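# Secure the wound charger cable with a hair tie

## Task

Loop the hair tie around both the charger and the cable coiled on it, centred and well clear of either end. Every coil that was on the charger at the start must still be coiled there with nothing dangling, and the tie must press each coil against the charger's two large flat sides. At the end the charger must sit on the desk, resting flat on one of those large sides.

## Robot and tools

ROBOT. Two Doosan M1013 arms, left_arm (base near y +0.615 m) and right_arm (base near y -0.601 m). Each carries a Robotiq 2F-140 gripper whose fingers can fold at a hinge, plus a wrist camera. The four cameras are cam_high, cam_low, cam_left_wrist and cam_right_wrist, each 672x504.

FRAMES. Reported poses, positions (m), quaternions (wxyz) and velocities use the scene frame: origin on the table top midway between the arms, +x out over the table, +z up, left_arm on the +y side. Image left and right do not match arm names. Commanded offsets use each arm's own Hand target axes. In gripper axes the fingers point along +z and close along y. end_effector_position is the spot between the pads when shut; fingertips stick out about 33 mm beyond it (only 9 mm when fully open).

ROW LAYOUT. Every command row holds 18 numbers, each in [-1, 1], and both arms are always included: left dx, dy, dz, rx, ry, rz, gripper position, force_limit, speed, then the same nine for the right arm. dx..rz are an offset, not a pose: they are measured from that arm's Hand target as it stood when the action or move began, along that target's axes. 1.0 equals 0.6 m of travel or 180 degrees; rx, ry, rz form one rotation vector. All six at 0 re-commands the current Hand target. Gripper position: +1 fully open (140 mm), about -0.8 pads touching, -1 keep closing until blocked. force_limit from -1 (gentle, ~14 N) to +1 (~58 N); speed from -1 (~30 mm/s) to +1 (~250 mm/s); a fast close grips much harder. To leave a gripper unchanged, resend its previous three numbers, since 0 is itself a command.

TOOLS.
execute_actions: actions = list of actions; each action is a table of up to 15 rows, one per 1/30 s step, the last row repeating if fewer. Every row in an action counts from the same start pose. cameras: list of names, ["all"], or []. An empty actions list returns images and full state.
move: target = one 18-number row or a list of up to 15 rows; every row is an offset from the Hand targets at move start, not from the previous row. speed in m/s, 0.002 to 2 (default 0.25), rotation limited to twice that in rad/s; one number or one per target. blend in m rounds corners of a list. stop_force in N, 10 to 80, shared by both arms, ends an arm's path once it feels that much push along its motion; unreliable when the gripper rotates, near stretched or singular poses, or at high speed. zero (with stop_force) resets the force baseline first. blocking=false returns early (not allowed with stop_force). The result adds a move: line with the ending (done, off_target, moving, held, fault) and limits (paced = clipped, held = steps withheld).
wait: seconds 0 to 10. stop: brakes a running move. zoom_image: camera and region [x0, y0, x1, y1] in pixels, at most 504 per side, on the newest image. clear_fault: arm = left_arm or right_arm, after a reported torque or force fault. read_manual: licence texts only. finished_scene: scene number, 1 or 2; irreversible.

MOTION LIMITS. Each control step the commanded pose is clipped to within 70 mm and 16 degrees of the measured one, so a large offset may need several actions. Grippers often settle short of the Hand target; resend the shortfall as an offset. Paths do not avoid obstacles or the other arm; a clearance check may hold commands that bring the arms close.

RESULTS. Hand target: last commanded pose after clipping, the base for the next offsets. object_status: 0 moving, 1 blocked while opening, 2 blocked while closing (likely holding), 3 reached target or pads met. position_measured in counts: 3 open, ~75 = 100 mm, 139 = 60 mm, 200 = 20 mm, 230 pads touching. Joint torques and External joint torques list per joint; Flange force is outside force in gripper axes, including held weight. Wrist depth gives a 7x7 grid of distances in mm, '-' where unknown. Joint velocities may read within noise. Tool commands shows current gripper settings. MOTOR HOT warns of overheating.

GRIPPING TIPS. Grip with the outer quarter of the pads for a firm hold; deeper grips let fingers fold and behave unpredictably. Fingertips pressed into a surface fold easily. Check for object_status 2 after closing with -1. To tighten, raise force_limit and nudge position (-1 to -0.98); to loosen, reopen and close slowly.

AVOID. Any outside force reaching 144 N or a joint torque hitting its limit (wrist joints 42.7 N m) stops the arm until clear_fault. Even slightly overshooting a firm contact can fault. Never let the arms or grippers press each other, or close a gripper on the other arm's fingers. Avoid fast impacts, hard pushes into the table, dropping or flinging parts, anything leaving the table, heavy leverage on the wrist, paths near an arm's own base, and long stretched holds that heat motors.

Each tool is called after "Request:" as name(argument=value, ...) on one line, values as JSON.

## Session

Request:
execute_actions(actions=[])

Scene clock: 0.00 s.
left_arm: end_effector_position=(+0.2633, +0.1278, +0.1094) position_measured=3 object_status=3 end_effector_quat_wxyz=(+0.038, +0.985, +0.152, +0.074) | right_arm: end_effector_position=(+0.9642, -0.3249, +0.1110) position_measured=3 object_status=3 end_effector_quat_wxyz=(-0.100, +0.735, +0.659, +0.124)
Joint positions: left_arm=[-1.367 0.063 2.148 0.19 0.856 -0.222] | right_arm=[0.156 0.75 1.148 0.333 1.165 0.134]
Joint velocities: within noise
Joint torques (N m): no reading
External joint torques (N m): no reading
Flange force (N): no reading
Wrist depth (mm): cam_left_wrist=[213 216 222 224 229 235 239 / 221 224 230 234 239 243 248 / 229 234 239 243 249 255 261 / 235 131 249 256 261 261 125 / - 251 259 266 272 277 107 / - 264 270 276 286 295 297 / - 279 287 291 299 306 315] | cam_right_wrist=[246 246 248 249 1177 1177 1190 / 246 247 249 250 1171 1171 1190 / 247 247 249 251 252 1196 1190 / - 134 250 251 253 1202 1202 / - 249 251 252 254 1190 113 / 249 250 251 253 255 1196 1196 / 250 251 252 254 255 1202 1196]
Hand target: left_arm +0.2633, +0.1278, +0.1094; +0.038, +0.985, +0.152, +0.074 | right_arm +0.9642, -0.3249, +0.1110; -0.100, +0.735, +0.659, +0.124
Tool commands: left_gripper/position=+1.0 left_gripper/force_limit=+1.0 left_gripper/speed=+1.0 right_gripper/position=+1.0 right_gripper/force_limit=+1.0 right_gripper/speed=+1.0
camera_calibration:
cam_left_wrist: T_world_to_cam=[[0.297888, -0.951056, 0.0821885, 0.0441706], [-0.935325, -0.273574, 0.224331, 0.258853], [-0.190867, -0.143698, -0.971041, 0.321137], [0, 0, 0, 1]] pos_world=[0.290248, 0.158971, 0.250138]
cam_right_wrist: T_world_to_cam=[[0.996104, -0.0816142, 0.0334036, -0.980097], [-0.0824329, -0.99631, 0.0239112, -0.240693], [0.0313288, -0.0265716, -0.999156, 0.21049], [0, 0, 0, 1]] pos_world=[0.949843, -0.314201, 0.248807]

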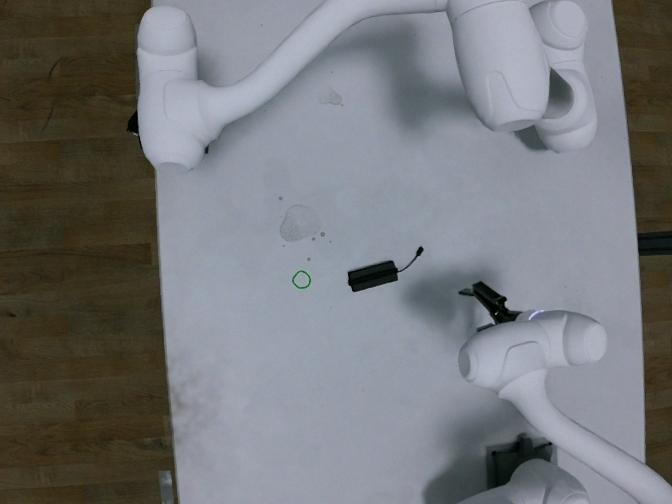

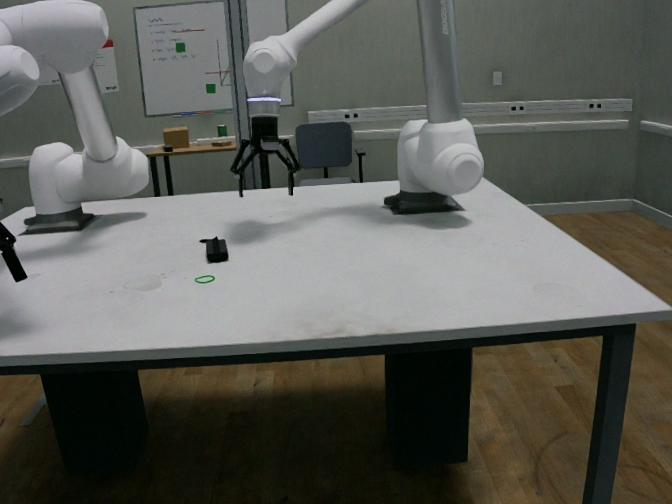

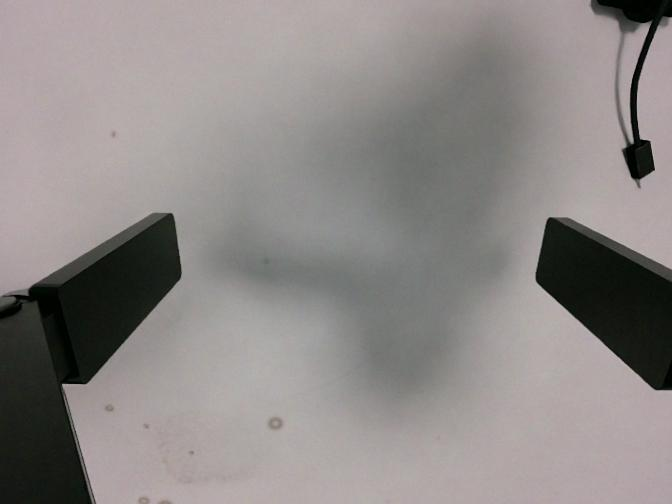

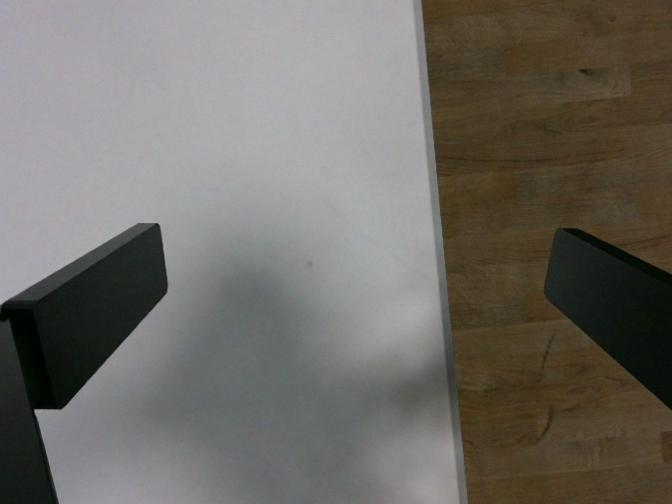

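Request:
zoom_image(camera="cam_high", region=[280, 235, 440, 305])

Request:
zoom_image(camera="cam_low", region=[180, 225, 260, 290])

Scaled by 3.150 from the camera's 672x504 image, which has a finer 960x720 frame.

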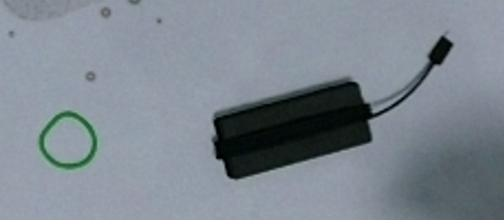

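Scaled by 6.300 from the camera's 672x504 image, which has a finer 960x720 frame.

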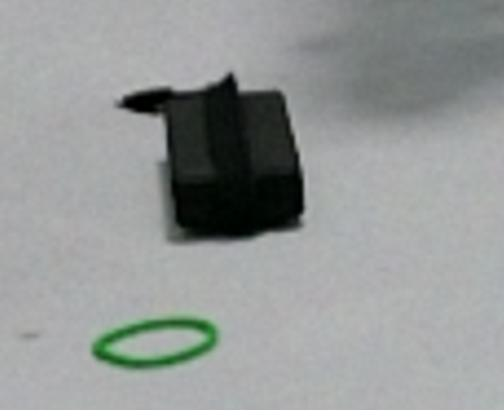

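Request:
move(target=[0.6012,0.3532,0.0480,0.0611,-0.0019,-0.5791,-0.5,0.3,0,0.1563,-0.6115,-0.2922,0.1883,0.3839,-0.1290,-1,-0.3,-0.5], speed=0.35, cameras=["cam_high", "cam_left_wrist", "cam_right_wrist"])

Scene clock: 170.53 s.
left_arm: end_effector_position=(+0.6702, +0.0345, +0.1498) position_measured=192 object_status=3 end_effector_quat_wxyz=(+0.000, +0.485, +0.875, +0.000) | right_arm: end_effector_position=(+0.6000, -0.2504, +0.3007) position_measured=232 object_status=3 end_effector_quat_wxyz=(+0.619, -0.342, -0.619, -0.342)
Joint positions: left_arm=[-0.817 0.522 1.429 0 1.191 -1.377] | right_arm=[0.056 0.593 1.692 1.215 1.953 -0.783]
Joint torques (N m): left_arm=[0.67 -93.02 -39.57 4.01 -0.06 0.62] | right_arm=[1.14 -94.38 -31.55 3.19 2.48 -0.07]
External joint torques (N m): left_arm=[-0.64 0.75 -0.02 0.07 0.1 -0.62] | right_arm=[-1.36 2.5 -1.79 -0.19 -0.5 0.07]
Flange force (N): left_arm=[-1.5 -1.2 0.3] | right_arm=[-2.1 5.4 -4.4]
Wrist depth (mm): cam_left_wrist=[226 246 250 250 248 249 248 / 239 242 264 264 263 264 263 / 283 284 283 281 282 281 281 / 302 304 292 292 156 298 300 / 321 80 86 318 87 82 315 / - - - 342 - 75 66 / - 64 - - - - -] | cam_right_wrist=[- - 3726 4456 3443 2951 276 / - - - 3665 1114 3156 292 / 3987 - 5411 1042 1114 3247 328 / - 1057 1184 118 1171 354 351 / 710 - 87 82 93 82 647 / - - 71 61 - - - / - - - - - - -]
Hand target: left_arm +0.6702, +0.0345, +0.1498; +0.000, +0.485, +0.875, +0.000 | right_arm +0.6000, -0.2504, +0.3007; +0.619, -0.342, -0.619, -0.342
Off the commanded pose: left_arm 0.000 m, 0 deg | right_arm 0.000 m, 0 deg.
move: done
camera_calibration:
cam_left_wrist: T_world_to_cam=[[0.846478, 0.532204, -0.0152651, -0.573298], [0.502578, -0.789236, 0.352877, -0.360274], [0.175755, -0.306375, -0.935545, 0.179187], [0, 0, 0, 1]] pos_world=[0.634857, 0.0756693, 0.286019]
cam_right_wrist: T_world_to_cam=[[0.849617, 0.526398, 0.0325001, -0.377223], [0.203351, -0.270109, -0.941111, 0.0995988], [-0.48662, 0.806193, -0.336533, 0.733638], [0, 0, 0, 1]] pos_world=[0.657245, -0.365982, 0.352886]
Images, in order (width x height): cam_high 672x504, cam_left_wrist 672x504, cam_right_wrist 672x504.

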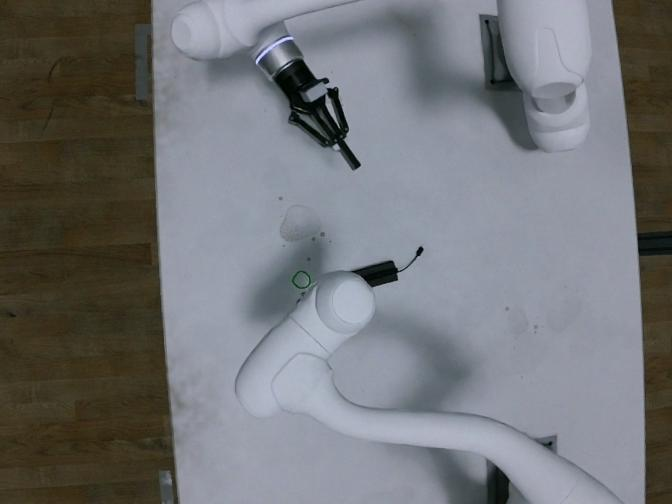

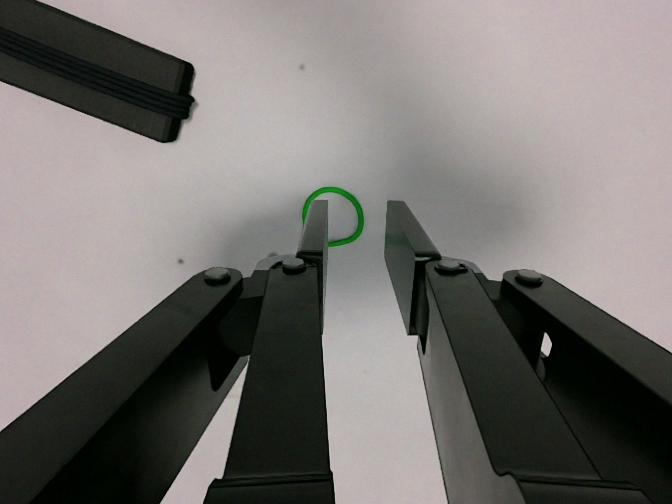

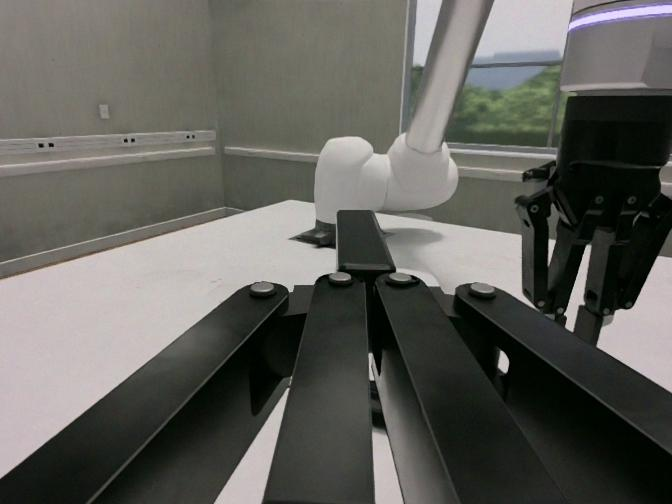

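Request:
move(target=[[-0.0383,0.0147,0.158,0,0,0,-0.5,0.3,0,0,0,0,0,0,0,-1,-0.3,-0.5],[-0.0383,0.0147,0.1888,0,0,0,-0.5,0.3,0,0,0,0,0,0,0,-1,-0.3,-0.5]], speed=[0.12, 0.03], blend=[0.003, 0], cameras=["cam_left_wrist"])

Request:
zoom_image(camera="cam_left_wrist", region=[240, 120, 480, 320])

Scene clock: 217.03 s.
left_arm: end_effector_position=(+0.6898, +0.0197, +0.0365) position_measured=192 object_status=3 end_effector_quat_wxyz=(+0.000, +0.485, +0.875, +0.000) | right_arm: end_effector_position=(+0.6000, -0.2504, +0.3007) position_measured=232 object_status=3 end_effector_quat_wxyz=(+0.619, -0.342, -0.619, -0.342)
Joint positions: left_arm=[-0.812 0.638 1.46 0 1.044 -1.372] | right_arm=[0.056 0.593 1.692 1.215 1.953 -0.783]
Joint torques (N m): left_arm=[0.7 -100.15 -36.44 3.79 -0.01 0.48] | right_arm=[0.78 -94.72 -31.52 3.15 2.54 -0.02]
External joint torques (N m): left_arm=[-0.63 1.34 0.03 -0.04 0.07 -0.48] | right_arm=[-0.65 2.9 -1.87 -0.16 -0.56 0.02]
Flange force (N): left_arm=[-2.1 -0.8 1.0] | right_arm=[-2.6 6.5 -3.8]
Wrist depth (mm): cam_left_wrist=[148 148 150 147 148 147 147 / 160 157 157 156 156 156 156 / 167 167 167 167 167 166 166 / 182 179 173 173 156 176 177 / 190 80 86 192 87 82 186 / - - - 207 - 75 66 / - 64 - 225 - - -] | cam_right_wrist=[- - 4132 - - 3030 266 / - - 4132 - 1093 3113 269 / 2525 - 4370 1077 1125 3392 286 / - - - 118 - 1001 303 / 745 815 87 82 93 83 340 / - - 71 61 - - - / - - - - - - -]
Hand target: left_arm +0.6898, +0.0197, +0.0365; +0.000, +0.485, +0.875, +0.000 | right_arm +0.6000, -0.2504, +0.3007; +0.619, -0.342, -0.619, -0.342
Off the commanded pose: left_arm 0.000 m, 0 deg | right_arm 0.000 m, 0 deg.
move: done
camera_calibration:
cam_left_wrist: T_world_to_cam=[[0.846478, 0.532204, -0.0152651, -0.583878], [0.502578, -0.789236, 0.352877, -0.341831], [0.175755, -0.306375, -0.935545, 0.0653173], [0, 0, 0, 1]] pos_world=[0.654557, 0.0609693, 0.172819]
Images, in order (width x height): cam_left_wrist 672x504.

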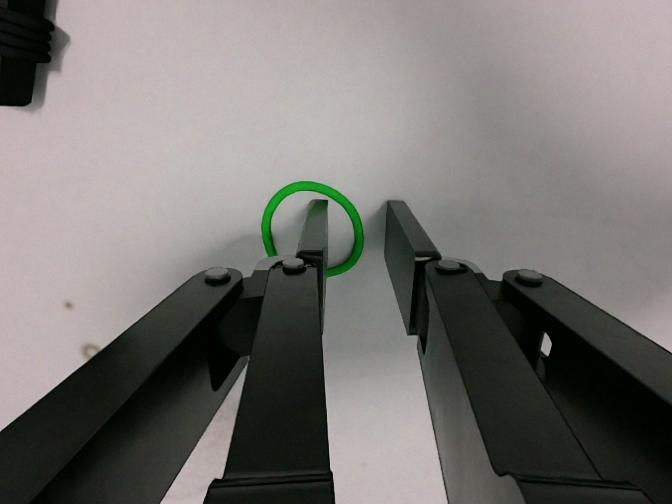

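Scaled by 2.100 from the camera's 672x504 image, which has a finer 960x720 frame.

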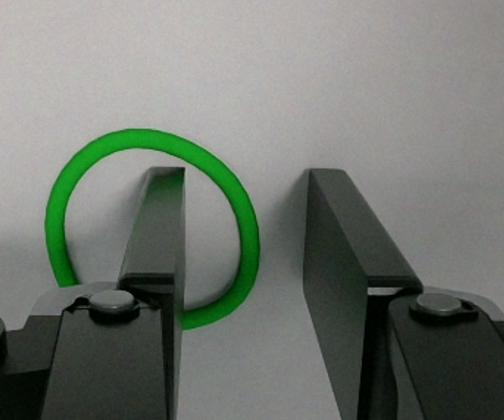

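Request:
move(target=[[0,0,0,0,0,0,-1,0.5,-1,0,0,0,0,0,0,-1,-0.3,-0.5],[0,0,-0.15,0,0,0,-1,0.5,-1,0,0,0,0,0,0,-1,-0.3,-0.5],[0.05,-0.06,-0.35,0,-0.1,0,-1,0.5,-1,0,0,0,0,0,0,-1,-0.3,-0.5],[0.2115,-0.2418,-0.4392,0,-0.5,0,-1,0.5,-1,0,0,0,0,0,0,-1,-0.3,-0.5]], speed=[0.05, 0.08, 0.2, 0.3], blend=[0, 0.01, 0.03, 0], cameras=["cam_left_wrist", "cam_right_wrist", "cam_high"])

Request:
zoom_image(camera="cam_left_wrist", region=[240, 120, 480, 320])

Scene clock: 247.97 s.
left_arm: end_effector_position=(+0.4997, +0.0503, +0.3002) position_measured=229 object_status=2 end_effector_quat_wxyz=(+0.618, +0.343, +0.619, -0.343) | right_arm: end_effector_position=(+0.6000, -0.2504, +0.3007) position_measured=232 object_status=3 end_effector_quat_wxyz=(+0.619, -0.342, -0.619, -0.342)
Joint positions: left_arm=[-0.951 0.109 2.456 0.072 -0.994 -1.61] | right_arm=[0.056 0.593 1.692 1.215 1.953 -0.783]
Joint torques (N m): left_arm=[0.92 -38.67 -25.92 2.16 -2.86 0.53] | right_arm=[1.11 -93.78 -31.35 3.15 2.63 -0.06]
External joint torques (N m): left_arm=[-0.91 1.23 0.01 0.09 0.08 -0.52] | right_arm=[-1.11 2.15 -1.87 -0.16 -0.65 0.06]
Flange force (N): left_arm=[2.3 -1.0 1.8] | right_arm=[-1.8 5.4 -3.9]
Wrist depth (mm): cam_left_wrist=[- - - - - - - / - - - 613 - - 2413 / - 2386 - 723 - - 3834 / - - 697 110 101 - - / 2684 - 80 81 87 81 - / - - - - - 68 62 / - - - - - - -] | cam_right_wrist=[- - - 4208 809 2990 2674 / - - - - 710 2612 2806 / 3071 - - 1072 765 3030 2343 / 935 943 - 118 - 1093 - / 815 812 87 82 93 83 738 / - - 71 61 - - - / - - - - - - -]
Hand target: left_arm +0.4997, +0.0503, +0.3001; +0.618, +0.343, +0.619, -0.343 | right_arm +0.6000, -0.2504, +0.3007; +0.619, -0.342, -0.619, -0.342
Off the commanded pose: left_arm 0.000 m, 0 deg | right_arm 0.000 m, 0 deg.
move: done
camera_calibration:
cam_left_wrist: T_world_to_cam=[[0.85573, 0.517416, -0.00264925, -0.442796], [-0.180539, 0.303376, 0.935611, -0.203731], [0.484904, -0.800152, 0.353022, -0.161764], [0, 0, 0, 1]] pos_world=[0.420573, 0.161481, 0.246547]
cam_right_wrist: T_world_to_cam=[[0.849617, 0.526398, 0.0325001, -0.377223], [0.203351, -0.270109, -0.941111, 0.0995988], [-0.48662, 0.806193, -0.336533, 0.733638], [0, 0, 0, 1]] pos_world=[0.657245, -0.365982, 0.352886]
Images, in order (width x height): cam_high 672x504, cam_left_wrist 672x504, cam_right_wrist 672x504.

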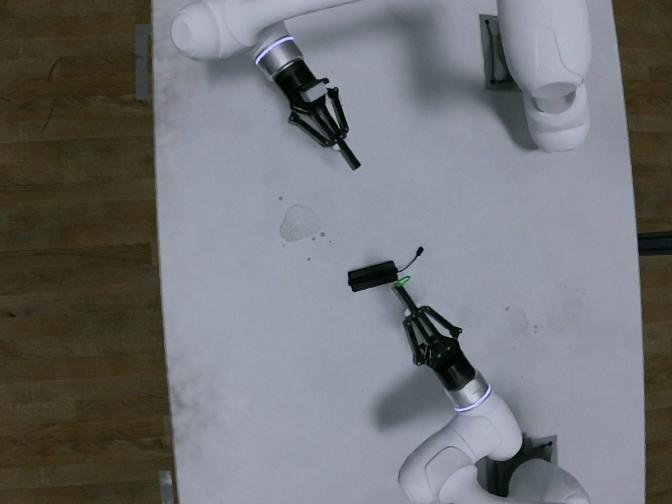

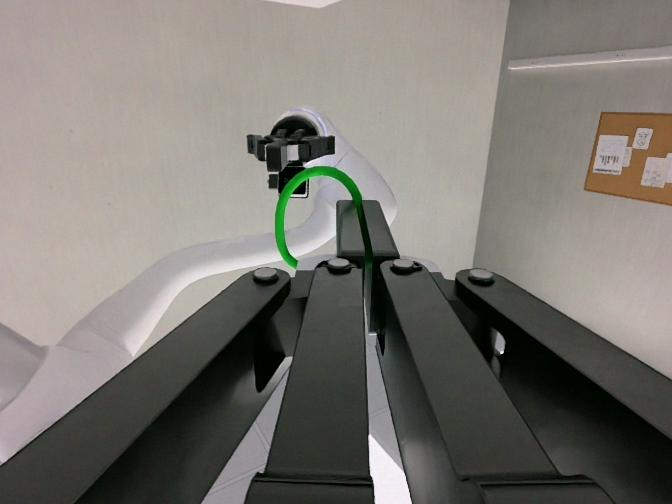

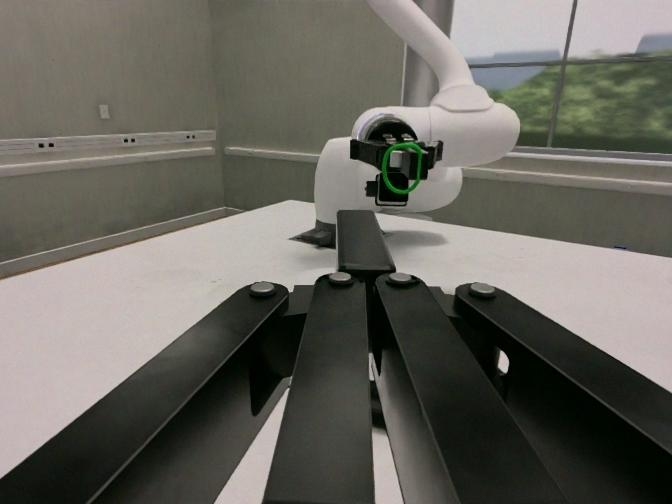

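Scaled by 2.100 from the camera's 672x504 image, which has a finer 960x720 frame.

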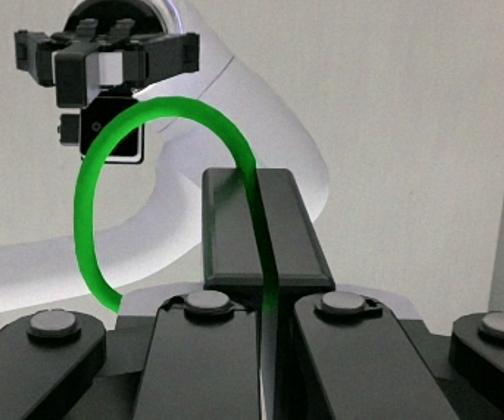

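Request:
move(target=[[0,0,0,0,0,0,-1,0.5,-1,-0.0042,0.095,0.25,0,0,0,-1,-0.3,-0.5],[0,0,0,0,0,0,-1,0.5,-1,-0.0042,0.095,0.3902,0,0,0,-1,-0.3,-0.5]], speed=[0.25, 0.1], blend=[0.01, 0], cameras=["cam_left_wrist", "cam_right_wrist"])

Request:
zoom_image(camera="cam_left_wrist", region=[270, 160, 390, 270])

Request:
zoom_image(camera="cam_right_wrist", region=[310, 170, 430, 280])

Scene clock: 271.20 s.
left_arm: end_effector_position=(+0.4997, +0.0503, +0.3001) position_measured=229 object_status=2 end_effector_quat_wxyz=(+0.618, +0.343, +0.619, -0.343) | right_arm: end_effector_position=(+0.5237, -0.0219, +0.2982) position_measured=232 object_status=3 end_effector_quat_wxyz=(+0.619, -0.342, -0.619, -0.342)
Joint positions: left_arm=[-0.951 0.109 2.456 0.072 -0.994 -1.61] | right_arm=[0.372 0.574 1.733 1.436 1.719 -0.745]
Joint torques (N m): left_arm=[0.83 -38.48 -25.5 2.26 -2.98 0.52] | right_arm=[-0.33 -93.9 -32 2.59 2.44 -0.13]
External joint torques (N m): left_arm=[-0.81 0.72 -0.85 0.03 0.16 -0.52] | right_arm=[0.64 3.18 -1.84 -0.14 -0.54 0.13]
Flange force (N): left_arm=[0.4 -0.8 2.6] | right_arm=[-2.6 8.1 0.0]
Wrist depth (mm): cam_left_wrist=[- - 2941 - 5368 - 3834 / - - 3303 533 - - 3520 / - - - 264 512 - 3702 / 3463 - - 112 515 3520 - / - - 80 81 87 81 - / - - - - - 68 62 / - - - - - - -] | cam_right_wrist=[- - 4208 - 552 2738 2444 / - 3726 4058 409 482 496 2914 / - - - 290 478 510 2771 / 3071 3443 975 118 186 - 2877 / - - 87 82 93 83 726 / - - 71 61 - - - / - - - - - - -]
Hand target: left_arm +0.4997, +0.0503, +0.3001; +0.618, +0.343, +0.619, -0.343 | right_arm +0.5236, -0.0219, +0.2982; +0.619, -0.342, -0.619, -0.342
Off the commanded pose: left_arm 0.000 m, 0 deg | right_arm 0.000 m, 0 deg.
move: done
camera_calibration:
cam_left_wrist: T_world_to_cam=[[0.85573, 0.517416, -0.00264925, -0.442796], [-0.180539, 0.303376, 0.935611, -0.203731], [0.484904, -0.800152, 0.353022, -0.161764], [0, 0, 0, 1]] pos_world=[0.420573, 0.161481, 0.246547]
cam_right_wrist: T_world_to_cam=[[0.849662, 0.52633, 0.0324377, -0.432527], [0.20322, -0.270057, -0.941154, 0.174601], [-0.486597, 0.806254, -0.336418, 0.511359], [0, 0, 0, 1]] pos_world=[0.580845, -0.137481, 0.350387]
Images, in order (width x height): cam_left_wrist 672x504, cam_right_wrist 672x504.

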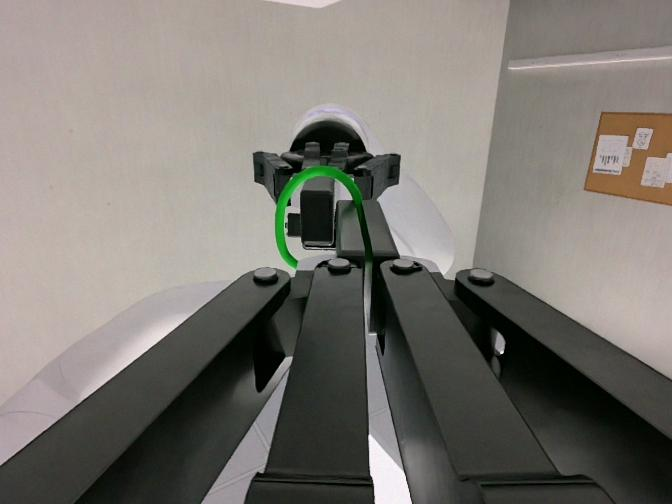

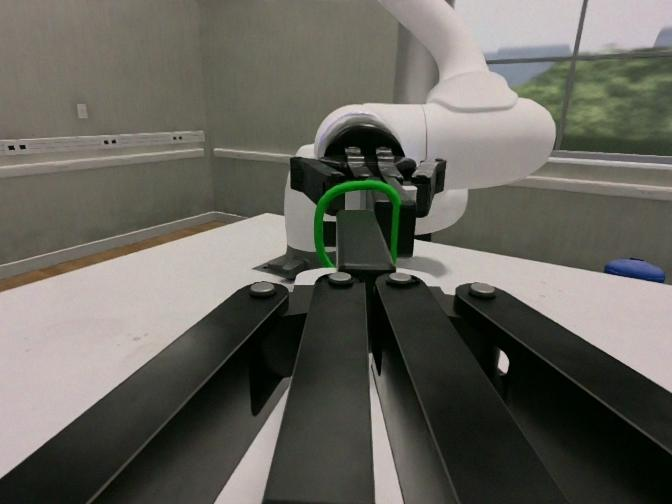

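Scaled by 4.200 from the camera's 672x504 image, which has a finer 960x720 frame.

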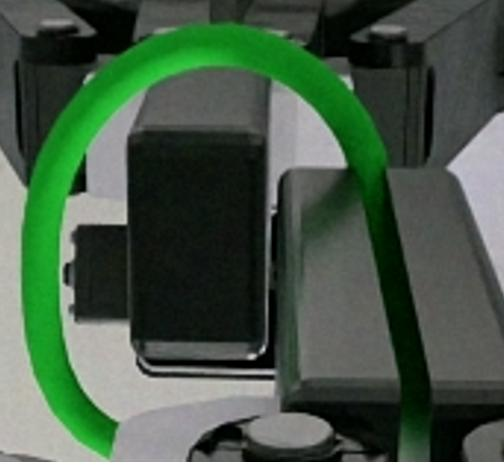

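Scaled by 4.200 from the camera's 672x504 image, which has a finer 960x720 frame.

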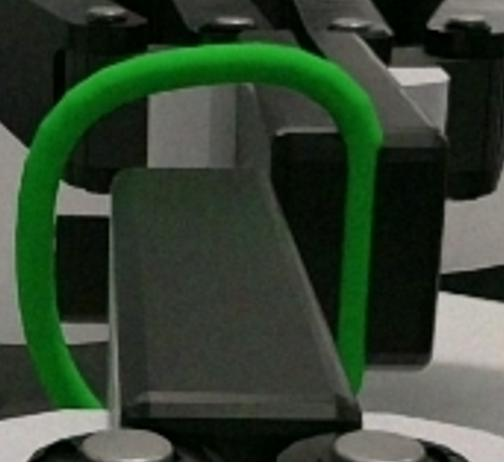

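Request:
move(target=[[0,0,0,0,0,0,-1,0.5,-1,0,-0.0015,0,0,0,0,-1,-0.3,-0.5],[0,0,0,0,0,0,-1,0.5,-1,0,-0.0015,0.06,0,0,0,-1,-0.3,-0.5]], speed=[0.03, 0.05], cameras=["cam_left_wrist", "cam_right_wrist"])

Request:
zoom_image(camera="cam_left_wrist", region=[260, 150, 400, 280])

Request:
zoom_image(camera="cam_right_wrist", region=[290, 160, 450, 300])

Scene clock: 296.90 s.
left_arm: end_effector_position=(+0.4997, +0.0503, +0.3001) position_measured=229 object_status=2 end_effector_quat_wxyz=(+0.618, +0.343, +0.619, -0.343) | right_arm: end_effector_position=(+0.5037, +0.0081, +0.2982) position_measured=232 object_status=3 end_effector_quat_wxyz=(+0.619, -0.342, -0.619, -0.342)
Joint positions: left_arm=[-0.951 0.109 2.456 0.072 -0.994 -1.61] | right_arm=[0.419 0.567 1.745 1.467 1.683 -0.747]
Joint torques (N m): left_arm=[0.32 -38.43 -25.97 2.21 -2.98 0.5] | right_arm=[1.5 -92.56 -31.85 2.43 2.54 -0.06]
External joint torques (N m): left_arm=[-0.28 0.73 -0.33 0.07 0.17 -0.5] | right_arm=[-1.4 2.67 -1.81 -0.07 -0.63 0.06]
Flange force (N): left_arm=[0.7 0.6 1.6] | right_arm=[-2.2 6.9 -2.1]
Wrist depth (mm): cam_left_wrist=[2045 2284 2556 3408 - 3767 2684 / - - - 371 - - - / 2191 - 285 223 475 - 3355 / - - 171 134 485 - - / - - 81 81 87 81 - / - - - - - 68 62 / - - - - - - -] | cam_right_wrist=[- - - 3443 531 2806 2553 / - - - 435 451 451 2674 / - - - 281 303 441 2705 / 6493 - - 118 149 2674 2771 / - - 87 82 94 82 731 / - - 71 61 - - - / - - - - - - -]
Hand target: left_arm +0.4997, +0.0503, +0.3001; +0.618, +0.343, +0.619, -0.343 | right_arm +0.5037, +0.0081, +0.2982; +0.619, -0.342, -0.619, -0.342
Off the commanded pose: left_arm 0.000 m, 0 deg | right_arm 0.000 m, 0 deg.
move: done
camera_calibration:
cam_left_wrist: T_world_to_cam=[[0.85573, 0.517416, -0.00264925, -0.442796], [-0.180539, 0.303376, 0.935611, -0.203731], [0.484904, -0.800152, 0.353022, -0.161764], [0, 0, 0, 1]] pos_world=[0.420573, 0.161481, 0.246547]
cam_right_wrist: T_world_to_cam=[[0.849645, 0.526352, 0.0325179, -0.431477], [0.203292, -0.270012, -0.941151, 0.186738], [-0.486597, 0.806255, -0.336417, 0.477407], [0, 0, 0, 1]] pos_world=[0.560945, -0.107381, 0.350387]
Images, in order (width x height): cam_left_wrist 672x504, cam_right_wrist 672x504.

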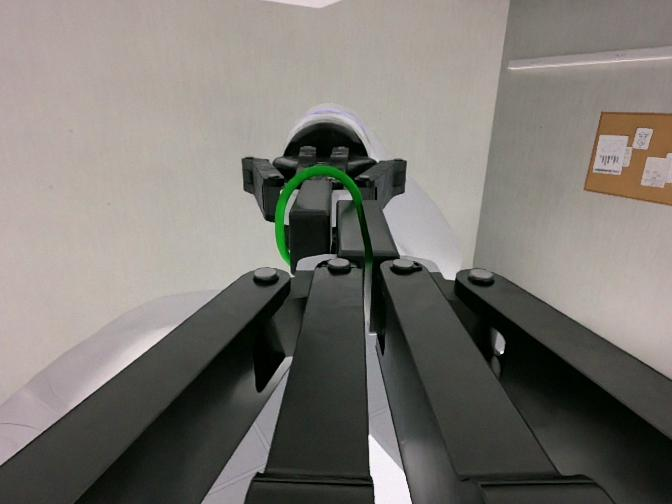

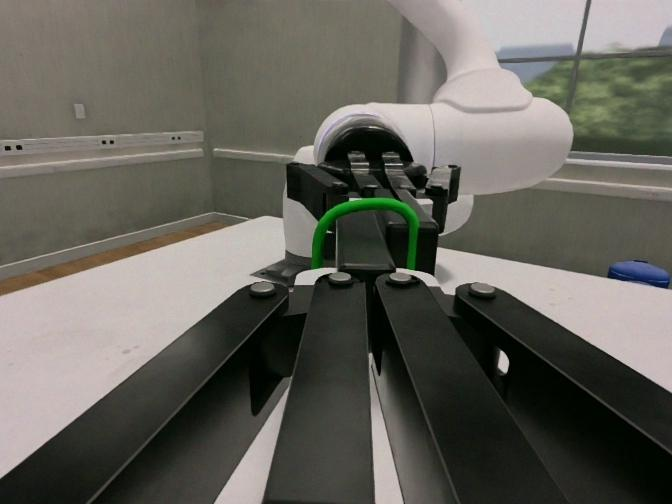

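Scaled by 3.600 from the camera's 672x504 image, which has a finer 960x720 frame.

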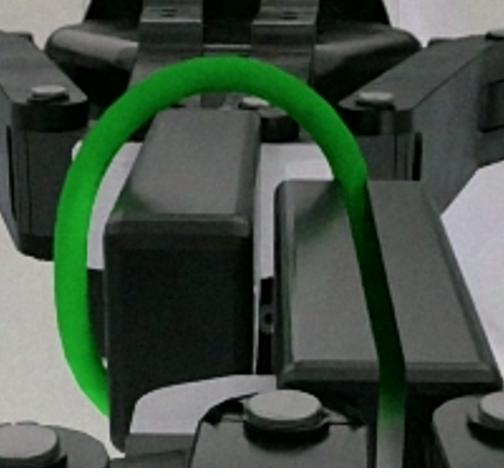

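Scaled by 3.150 from the camera's 672x504 image, which has a finer 960x720 frame.

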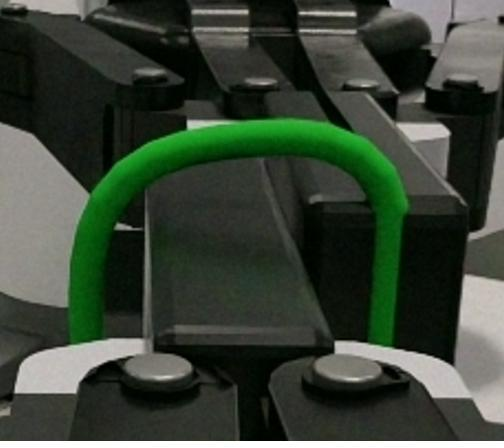

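Request:
move(target=[[0,0,0,0,0,0,-1,0.5,-1,0.0075,-0.004,0,0,0,0,-1,-0.3,-0.5],[0,0,0,0,0,0,-0.68,0.5,-1,0.0075,-0.004,0,0,0,0,-1,-0.3,-0.5],[0,0,-0.015,0,0,0,-0.68,0.5,-1,0.0075,-0.004,0,0,0,0,-1,-0.3,-0.5],[0,0,-0.07,0,0,0,-0.68,0.5,-1,0.0075,-0.004,0,0,0,0,-1,-0.3,-0.5]], speed=[0.03, 0.03, 0.02, 0.06], blend=[0, 0, 0.001, 0], cameras=["cam_left_wrist", "cam_right_wrist"])

Request:
zoom_image(camera="cam_left_wrist", region=[240, 130, 420, 290])

Request:
zoom_image(camera="cam_right_wrist", region=[290, 160, 450, 300])

Scene clock: 324.40 s.
left_arm: end_effector_position=(+0.4774, +0.0859, +0.3002) position_measured=214 object_status=3 end_effector_quat_wxyz=(+0.618, +0.343, +0.619, -0.343) | right_arm: end_effector_position=(+0.5017, +0.0068, +0.3027) position_measured=232 object_status=3 end_effector_quat_wxyz=(+0.619, -0.342, -0.619, -0.342)
Joint positions: left_arm=[-0.943 0.049 2.525 0.08 -1.004 -1.614] | right_arm=[0.418 0.559 1.748 1.468 1.684 -0.742]
Joint torques (N m): left_arm=[0.84 -32.04 -25.55 2.18 -2.91 0.48] | right_arm=[1.27 -92.67 -31.75 2.52 2.44 -0.07]
External joint torques (N m): left_arm=[-0.89 1.28 -0.29 0.05 0.12 -0.47] | right_arm=[-1.19 3.27 -2.15 -0.14 -0.55 0.07]
Flange force (N): left_arm=[2.3 -1.2 2.5] | right_arm=[-2.7 8.4 -2.1]
Wrist depth (mm): cam_left_wrist=[- - - - 4880 - 3205 / - - - 422 3205 - - / 2191 - - 260 521 - - / 2386 2684 - 137 113 - - / - - 81 81 87 78 - / - - - - - 72 63 / - - - - - - -] | cam_right_wrist=[- - - - 556 2643 2705 / - - - 493 486 492 2553 / - - - 312 338 512 2643 / 3294 - 1329 131 877 - - / 704 817 87 82 94 81 697 / - - 71 61 - - - / - - - - - - -]
Hand target: left_arm +0.4774, +0.0859, +0.3002; +0.618, +0.343, +0.619, -0.343 | right_arm +0.5017, +0.0068, +0.3027; +0.619, -0.342, -0.619, -0.342
Off the commanded pose: left_arm 0.000 m, 0 deg | right_arm 0.000 m, 0 deg.
move: done
camera_calibration:
cam_left_wrist: T_world_to_cam=[[0.85573, 0.517416, -0.00264925, -0.442134], [-0.180539, 0.303376, 0.935611, -0.218558], [0.484904, -0.800152, 0.353022, -0.122466], [0, 0, 0, 1]] pos_world=[0.398273, 0.197081, 0.246547]
cam_right_wrist: T_world_to_cam=[[0.849617, 0.526398, 0.0325001, -0.429128], [0.203351, -0.270109, -0.941111, 0.19099], [-0.48662, 0.806193, -0.336533, 0.478994], [0, 0, 0, 1]] pos_world=[0.558845, -0.108682, 0.354886]
Images, in order (width x height): cam_left_wrist 672x504, cam_right_wrist 672x504.

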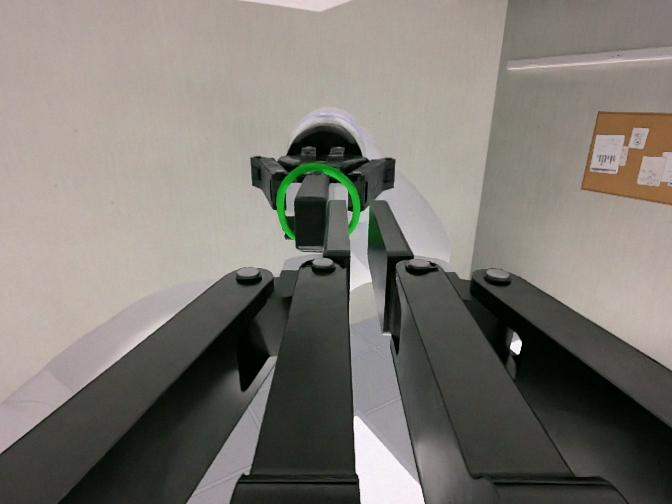

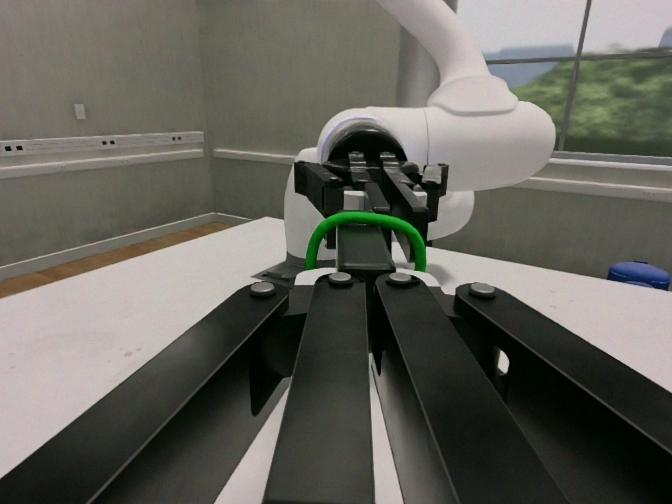

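Scaled by 2.800 from the camera's 672x504 image, which has a finer 960x720 frame.

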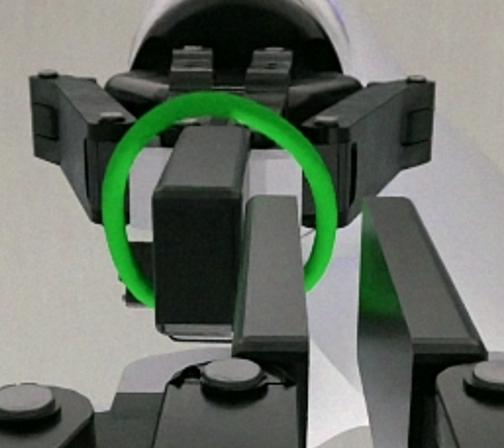

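Scaled by 3.150 from the camera's 672x504 image, which has a finer 960x720 frame.

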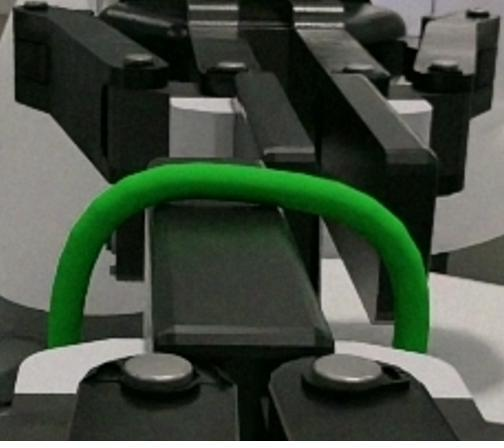

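Request:
move(target=[[0,0,-0.1667,0,0,0,-0.68,0.5,-1,0,0,0,0,0,0,-0.58,0.5,-1],[0.05,-0.03,-0.06,0,0.2,0,-0.68,0.5,-1,0,0,-0.3333,0,0,0,-0.58,0.5,-1],[0.167,-0.1024,0.0932,-0.2850,0.4389,-0.2850,0.1,0.5,0,0,0,-0.3333,0,0,0,-0.58,0.5,-1]], speed=[0.15, 0.3, 0.35], blend=[0, 0.02, 0], cameras=["cam_left_wrist", "cam_right_wrist"])

Request:
zoom_image(camera="cam_left_wrist", region=[200, 60, 480, 360])

Request:
zoom_image(camera="cam_right_wrist", region=[260, 160, 450, 320])

Scene clock: 343.27 s.
left_arm: end_effector_position=(+0.4549, +0.0060, +0.2000) position_measured=117 object_status=0 end_effector_quat_wxyz=(+0.000, -0.070, +0.998, +0.000) | right_arm: end_effector_position=(+0.6081, -0.1625, +0.3027) position_measured=202 object_status=3 end_effector_quat_wxyz=(+0.619, -0.342, -0.619, -0.342)
Joint positions: left_arm=[-1.065 0.323 1.63 0 1.19 -2.777] | right_arm=[0.167 0.617 1.644 1.305 1.88 -0.731]
Joint torques (N m): left_arm=[0.46 -73.54 -39.52 4.04 -0.08 0.49] | right_arm=[1.61 -97.13 -32.2 3.04 2.34 -0.1]
External joint torques (N m): left_arm=[-0.44 1.04 0.2 -0.04 0.1 -0.49] | right_arm=[-1.44 2.42 -1.99 -0.18 -0.47 0.1]
Flange force (N): left_arm=[0.7 -1.6 0.7] | right_arm=[-1.7 6.4 -4.0]
Wrist depth (mm): cam_left_wrist=[292 295 296 293 294 295 293 / 312 313 313 311 312 313 311 / 334 332 332 325 334 333 332 / 350 349 134 346 345 345 358 / - 86 378 384 380 81 83 / - - 408 415 414 - - / - - 451 454 453 - -] | cam_right_wrist=[- - 291 300 2951 2841 2553 / - - 303 325 3201 3071 2738 / - - 303 396 992 2877 2643 / 988 1052 - 172 132 5285 2877 / 755 - 92 94 95 85 726 / - - 61 64 - 78 - / - - - - - - -]
Hand target: left_arm +0.4549, +0.0060, +0.2000; +0.000, -0.070, +0.998, +0.000 | right_arm +0.6081, -0.1625, +0.3027; +0.619, -0.342, -0.619, -0.342
Off the commanded pose: left_arm 0.000 m, 0 deg | right_arm 0.000 m, 0 deg.
move: done
camera_calibration:
cam_left_wrist: T_world_to_cam=[[-0.141939, 0.989771, -0.0143891, 0.0715329], [0.925405, 0.13784, 0.353025, -0.490241], [0.351397, 0.036792, -0.935503, 0.1733], [0, 0, 0, 1]] pos_world=[0.402928, -0.00960226, 0.336219]
cam_right_wrist: T_world_to_cam=[[0.849617, 0.526398, 0.0325001, -0.43049], [0.203351, -0.270109, -0.941111, 0.123509], [-0.48662, 0.806193, -0.336533, 0.667274], [0, 0, 0, 1]] pos_world=[0.665345, -0.277982, 0.354786]
Images, in order (width x height): cam_left_wrist 672x504, cam_right_wrist 672x504.

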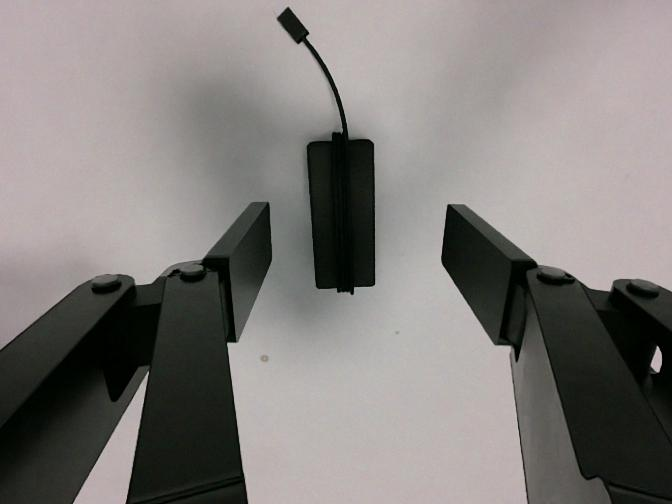

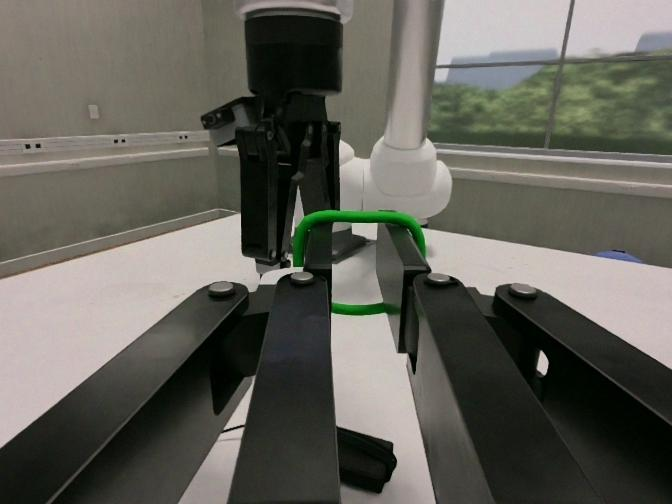

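Scaled by 1.680 from the camera's 672x504 image, which has a finer 960x720 frame.

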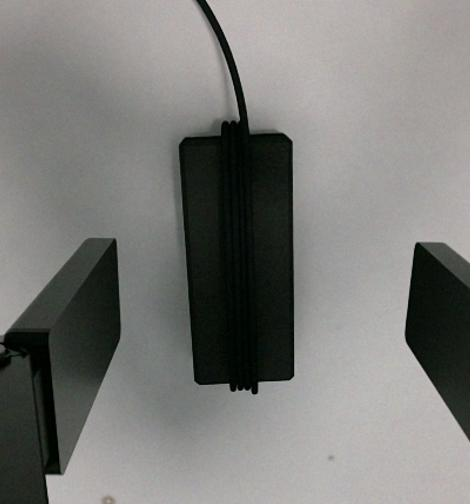

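Scaled by 2.653 from the camera's 672x504 image, which has a finer 960x720 frame.

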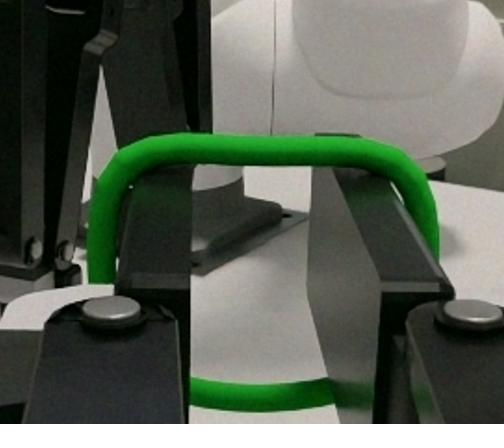

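Request:
move(target=[[0.0155,-0.0086,0.22,0,0,-0.0133,0.1,0.5,-0.5,-0.25,-0.0573,0,-0.0067,-0.0722,0,-0.58,0.5,-1],[0.0155,-0.0086,0.2692,0,0,-0.0133,0.1,0.5,-0.5,-0.4283,-0.0573,0.0597,-0.0067,-0.0722,0,-0.58,0.5,-1]], speed=[0.2, 0.1], blend=[0.01, 0], cameras=["cam_left_wrist", "cam_right_wrist"])

Request:
zoom_image(camera="cam_left_wrist", region=[200, 60, 520, 460])

Scene clock: 421.43 s.
left_arm: end_effector_position=(+0.4463, -0.0004, +0.0384) position_measured=117 object_status=3 end_effector_quat_wxyz=(+0.000, -0.091, +0.996, +0.000) | right_arm: end_effector_position=(+0.5599, -0.1505, +0.0458) position_measured=202 object_status=3 end_effector_quat_wxyz=(-0.541, +0.385, +0.681, +0.307)
Joint positions: left_arm=[-1.08 0.454 1.768 0 0.92 -2.834] | right_arm=[0.2 0.781 1.795 1.157 1.56 -1.046]
Joint torques (N m): left_arm=[0.74 -80.6 -33.28 3.46 -0.1 0.57] | right_arm=[0.98 -99.13 -23.17 2.4 2.93 0.15]
External joint torques (N m): left_arm=[-0.77 1.07 -0.4 -0.04 0.11 -0.57] | right_arm=[-0.88 0.06 -2.09 -0.07 -0.55 -0.15]
Flange force (N): left_arm=[1.0 -2.8 0.6] | right_arm=[-1.2 3.6 -1.9]
Wrist depth (mm): cam_left_wrist=[149 150 151 150 150 150 150 / 161 159 159 159 159 159 159 / 169 169 170 167 167 170 169 / 181 179 161 151 154 177 182 / - 86 192 160 189 81 83 / - - 209 174 204 - - / - - 229 230 229 - -] | cam_right_wrist=[3247 980 223 297 2392 2497 2470 / 494 494 264 326 477 532 542 / 315 317 299 285 280 330 332 / 230 232 234 212 225 238 240 / - - 92 153 95 85 196 / - - 61 146 - 78 - / - - - 129 - - -]
Hand target: left_arm +0.4463, -0.0004, +0.0384; +0.000, -0.091, +0.996, +0.000 | right_arm +0.5599, -0.1505, +0.0457; -0.541, +0.385, +0.681, +0.307
Off the commanded pose: left_arm 0.000 m, 0 deg | right_arm 0.000 m, 0 deg.
move: done
camera_calibration:
cam_left_wrist: T_world_to_cam=[[-0.183088, 0.982991, -0.0144138, 0.0926223], [0.918837, 0.176316, 0.353061, -0.421402], [0.349597, 0.0513972, -0.935489, 0.0261934], [0, 0, 0, 1]] pos_world=[0.395001, -0.0180934, 0.174619]
cam_right_wrist: T_world_to_cam=[[0.856502, 0.514925, 0.035441, -0.393144], [0.303751, -0.447349, -0.841198, -0.192649], [-0.417299, 0.731253, -0.539564, 0.506865], [0, 0, 0, 1]] pos_world=[0.606761, -0.254388, 0.125363]
Images, in order (width x height): cam_left_wrist 672x504, cam_right_wrist 672x504.

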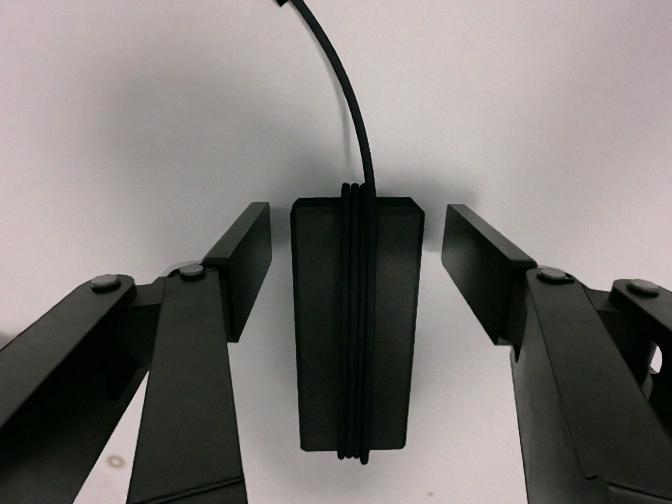

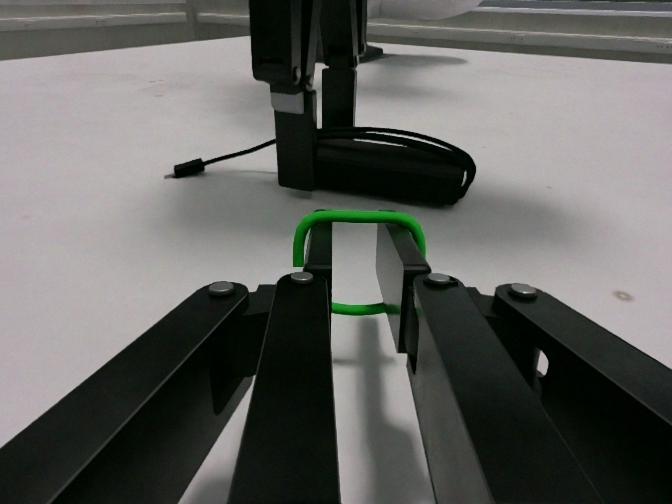

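Scaled by 1.260 from the camera's 672x504 image, which has a finer 960x720 frame.

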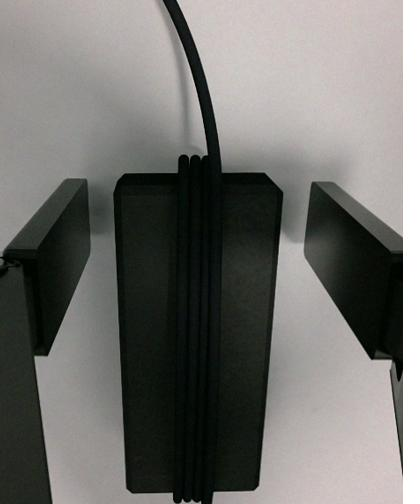

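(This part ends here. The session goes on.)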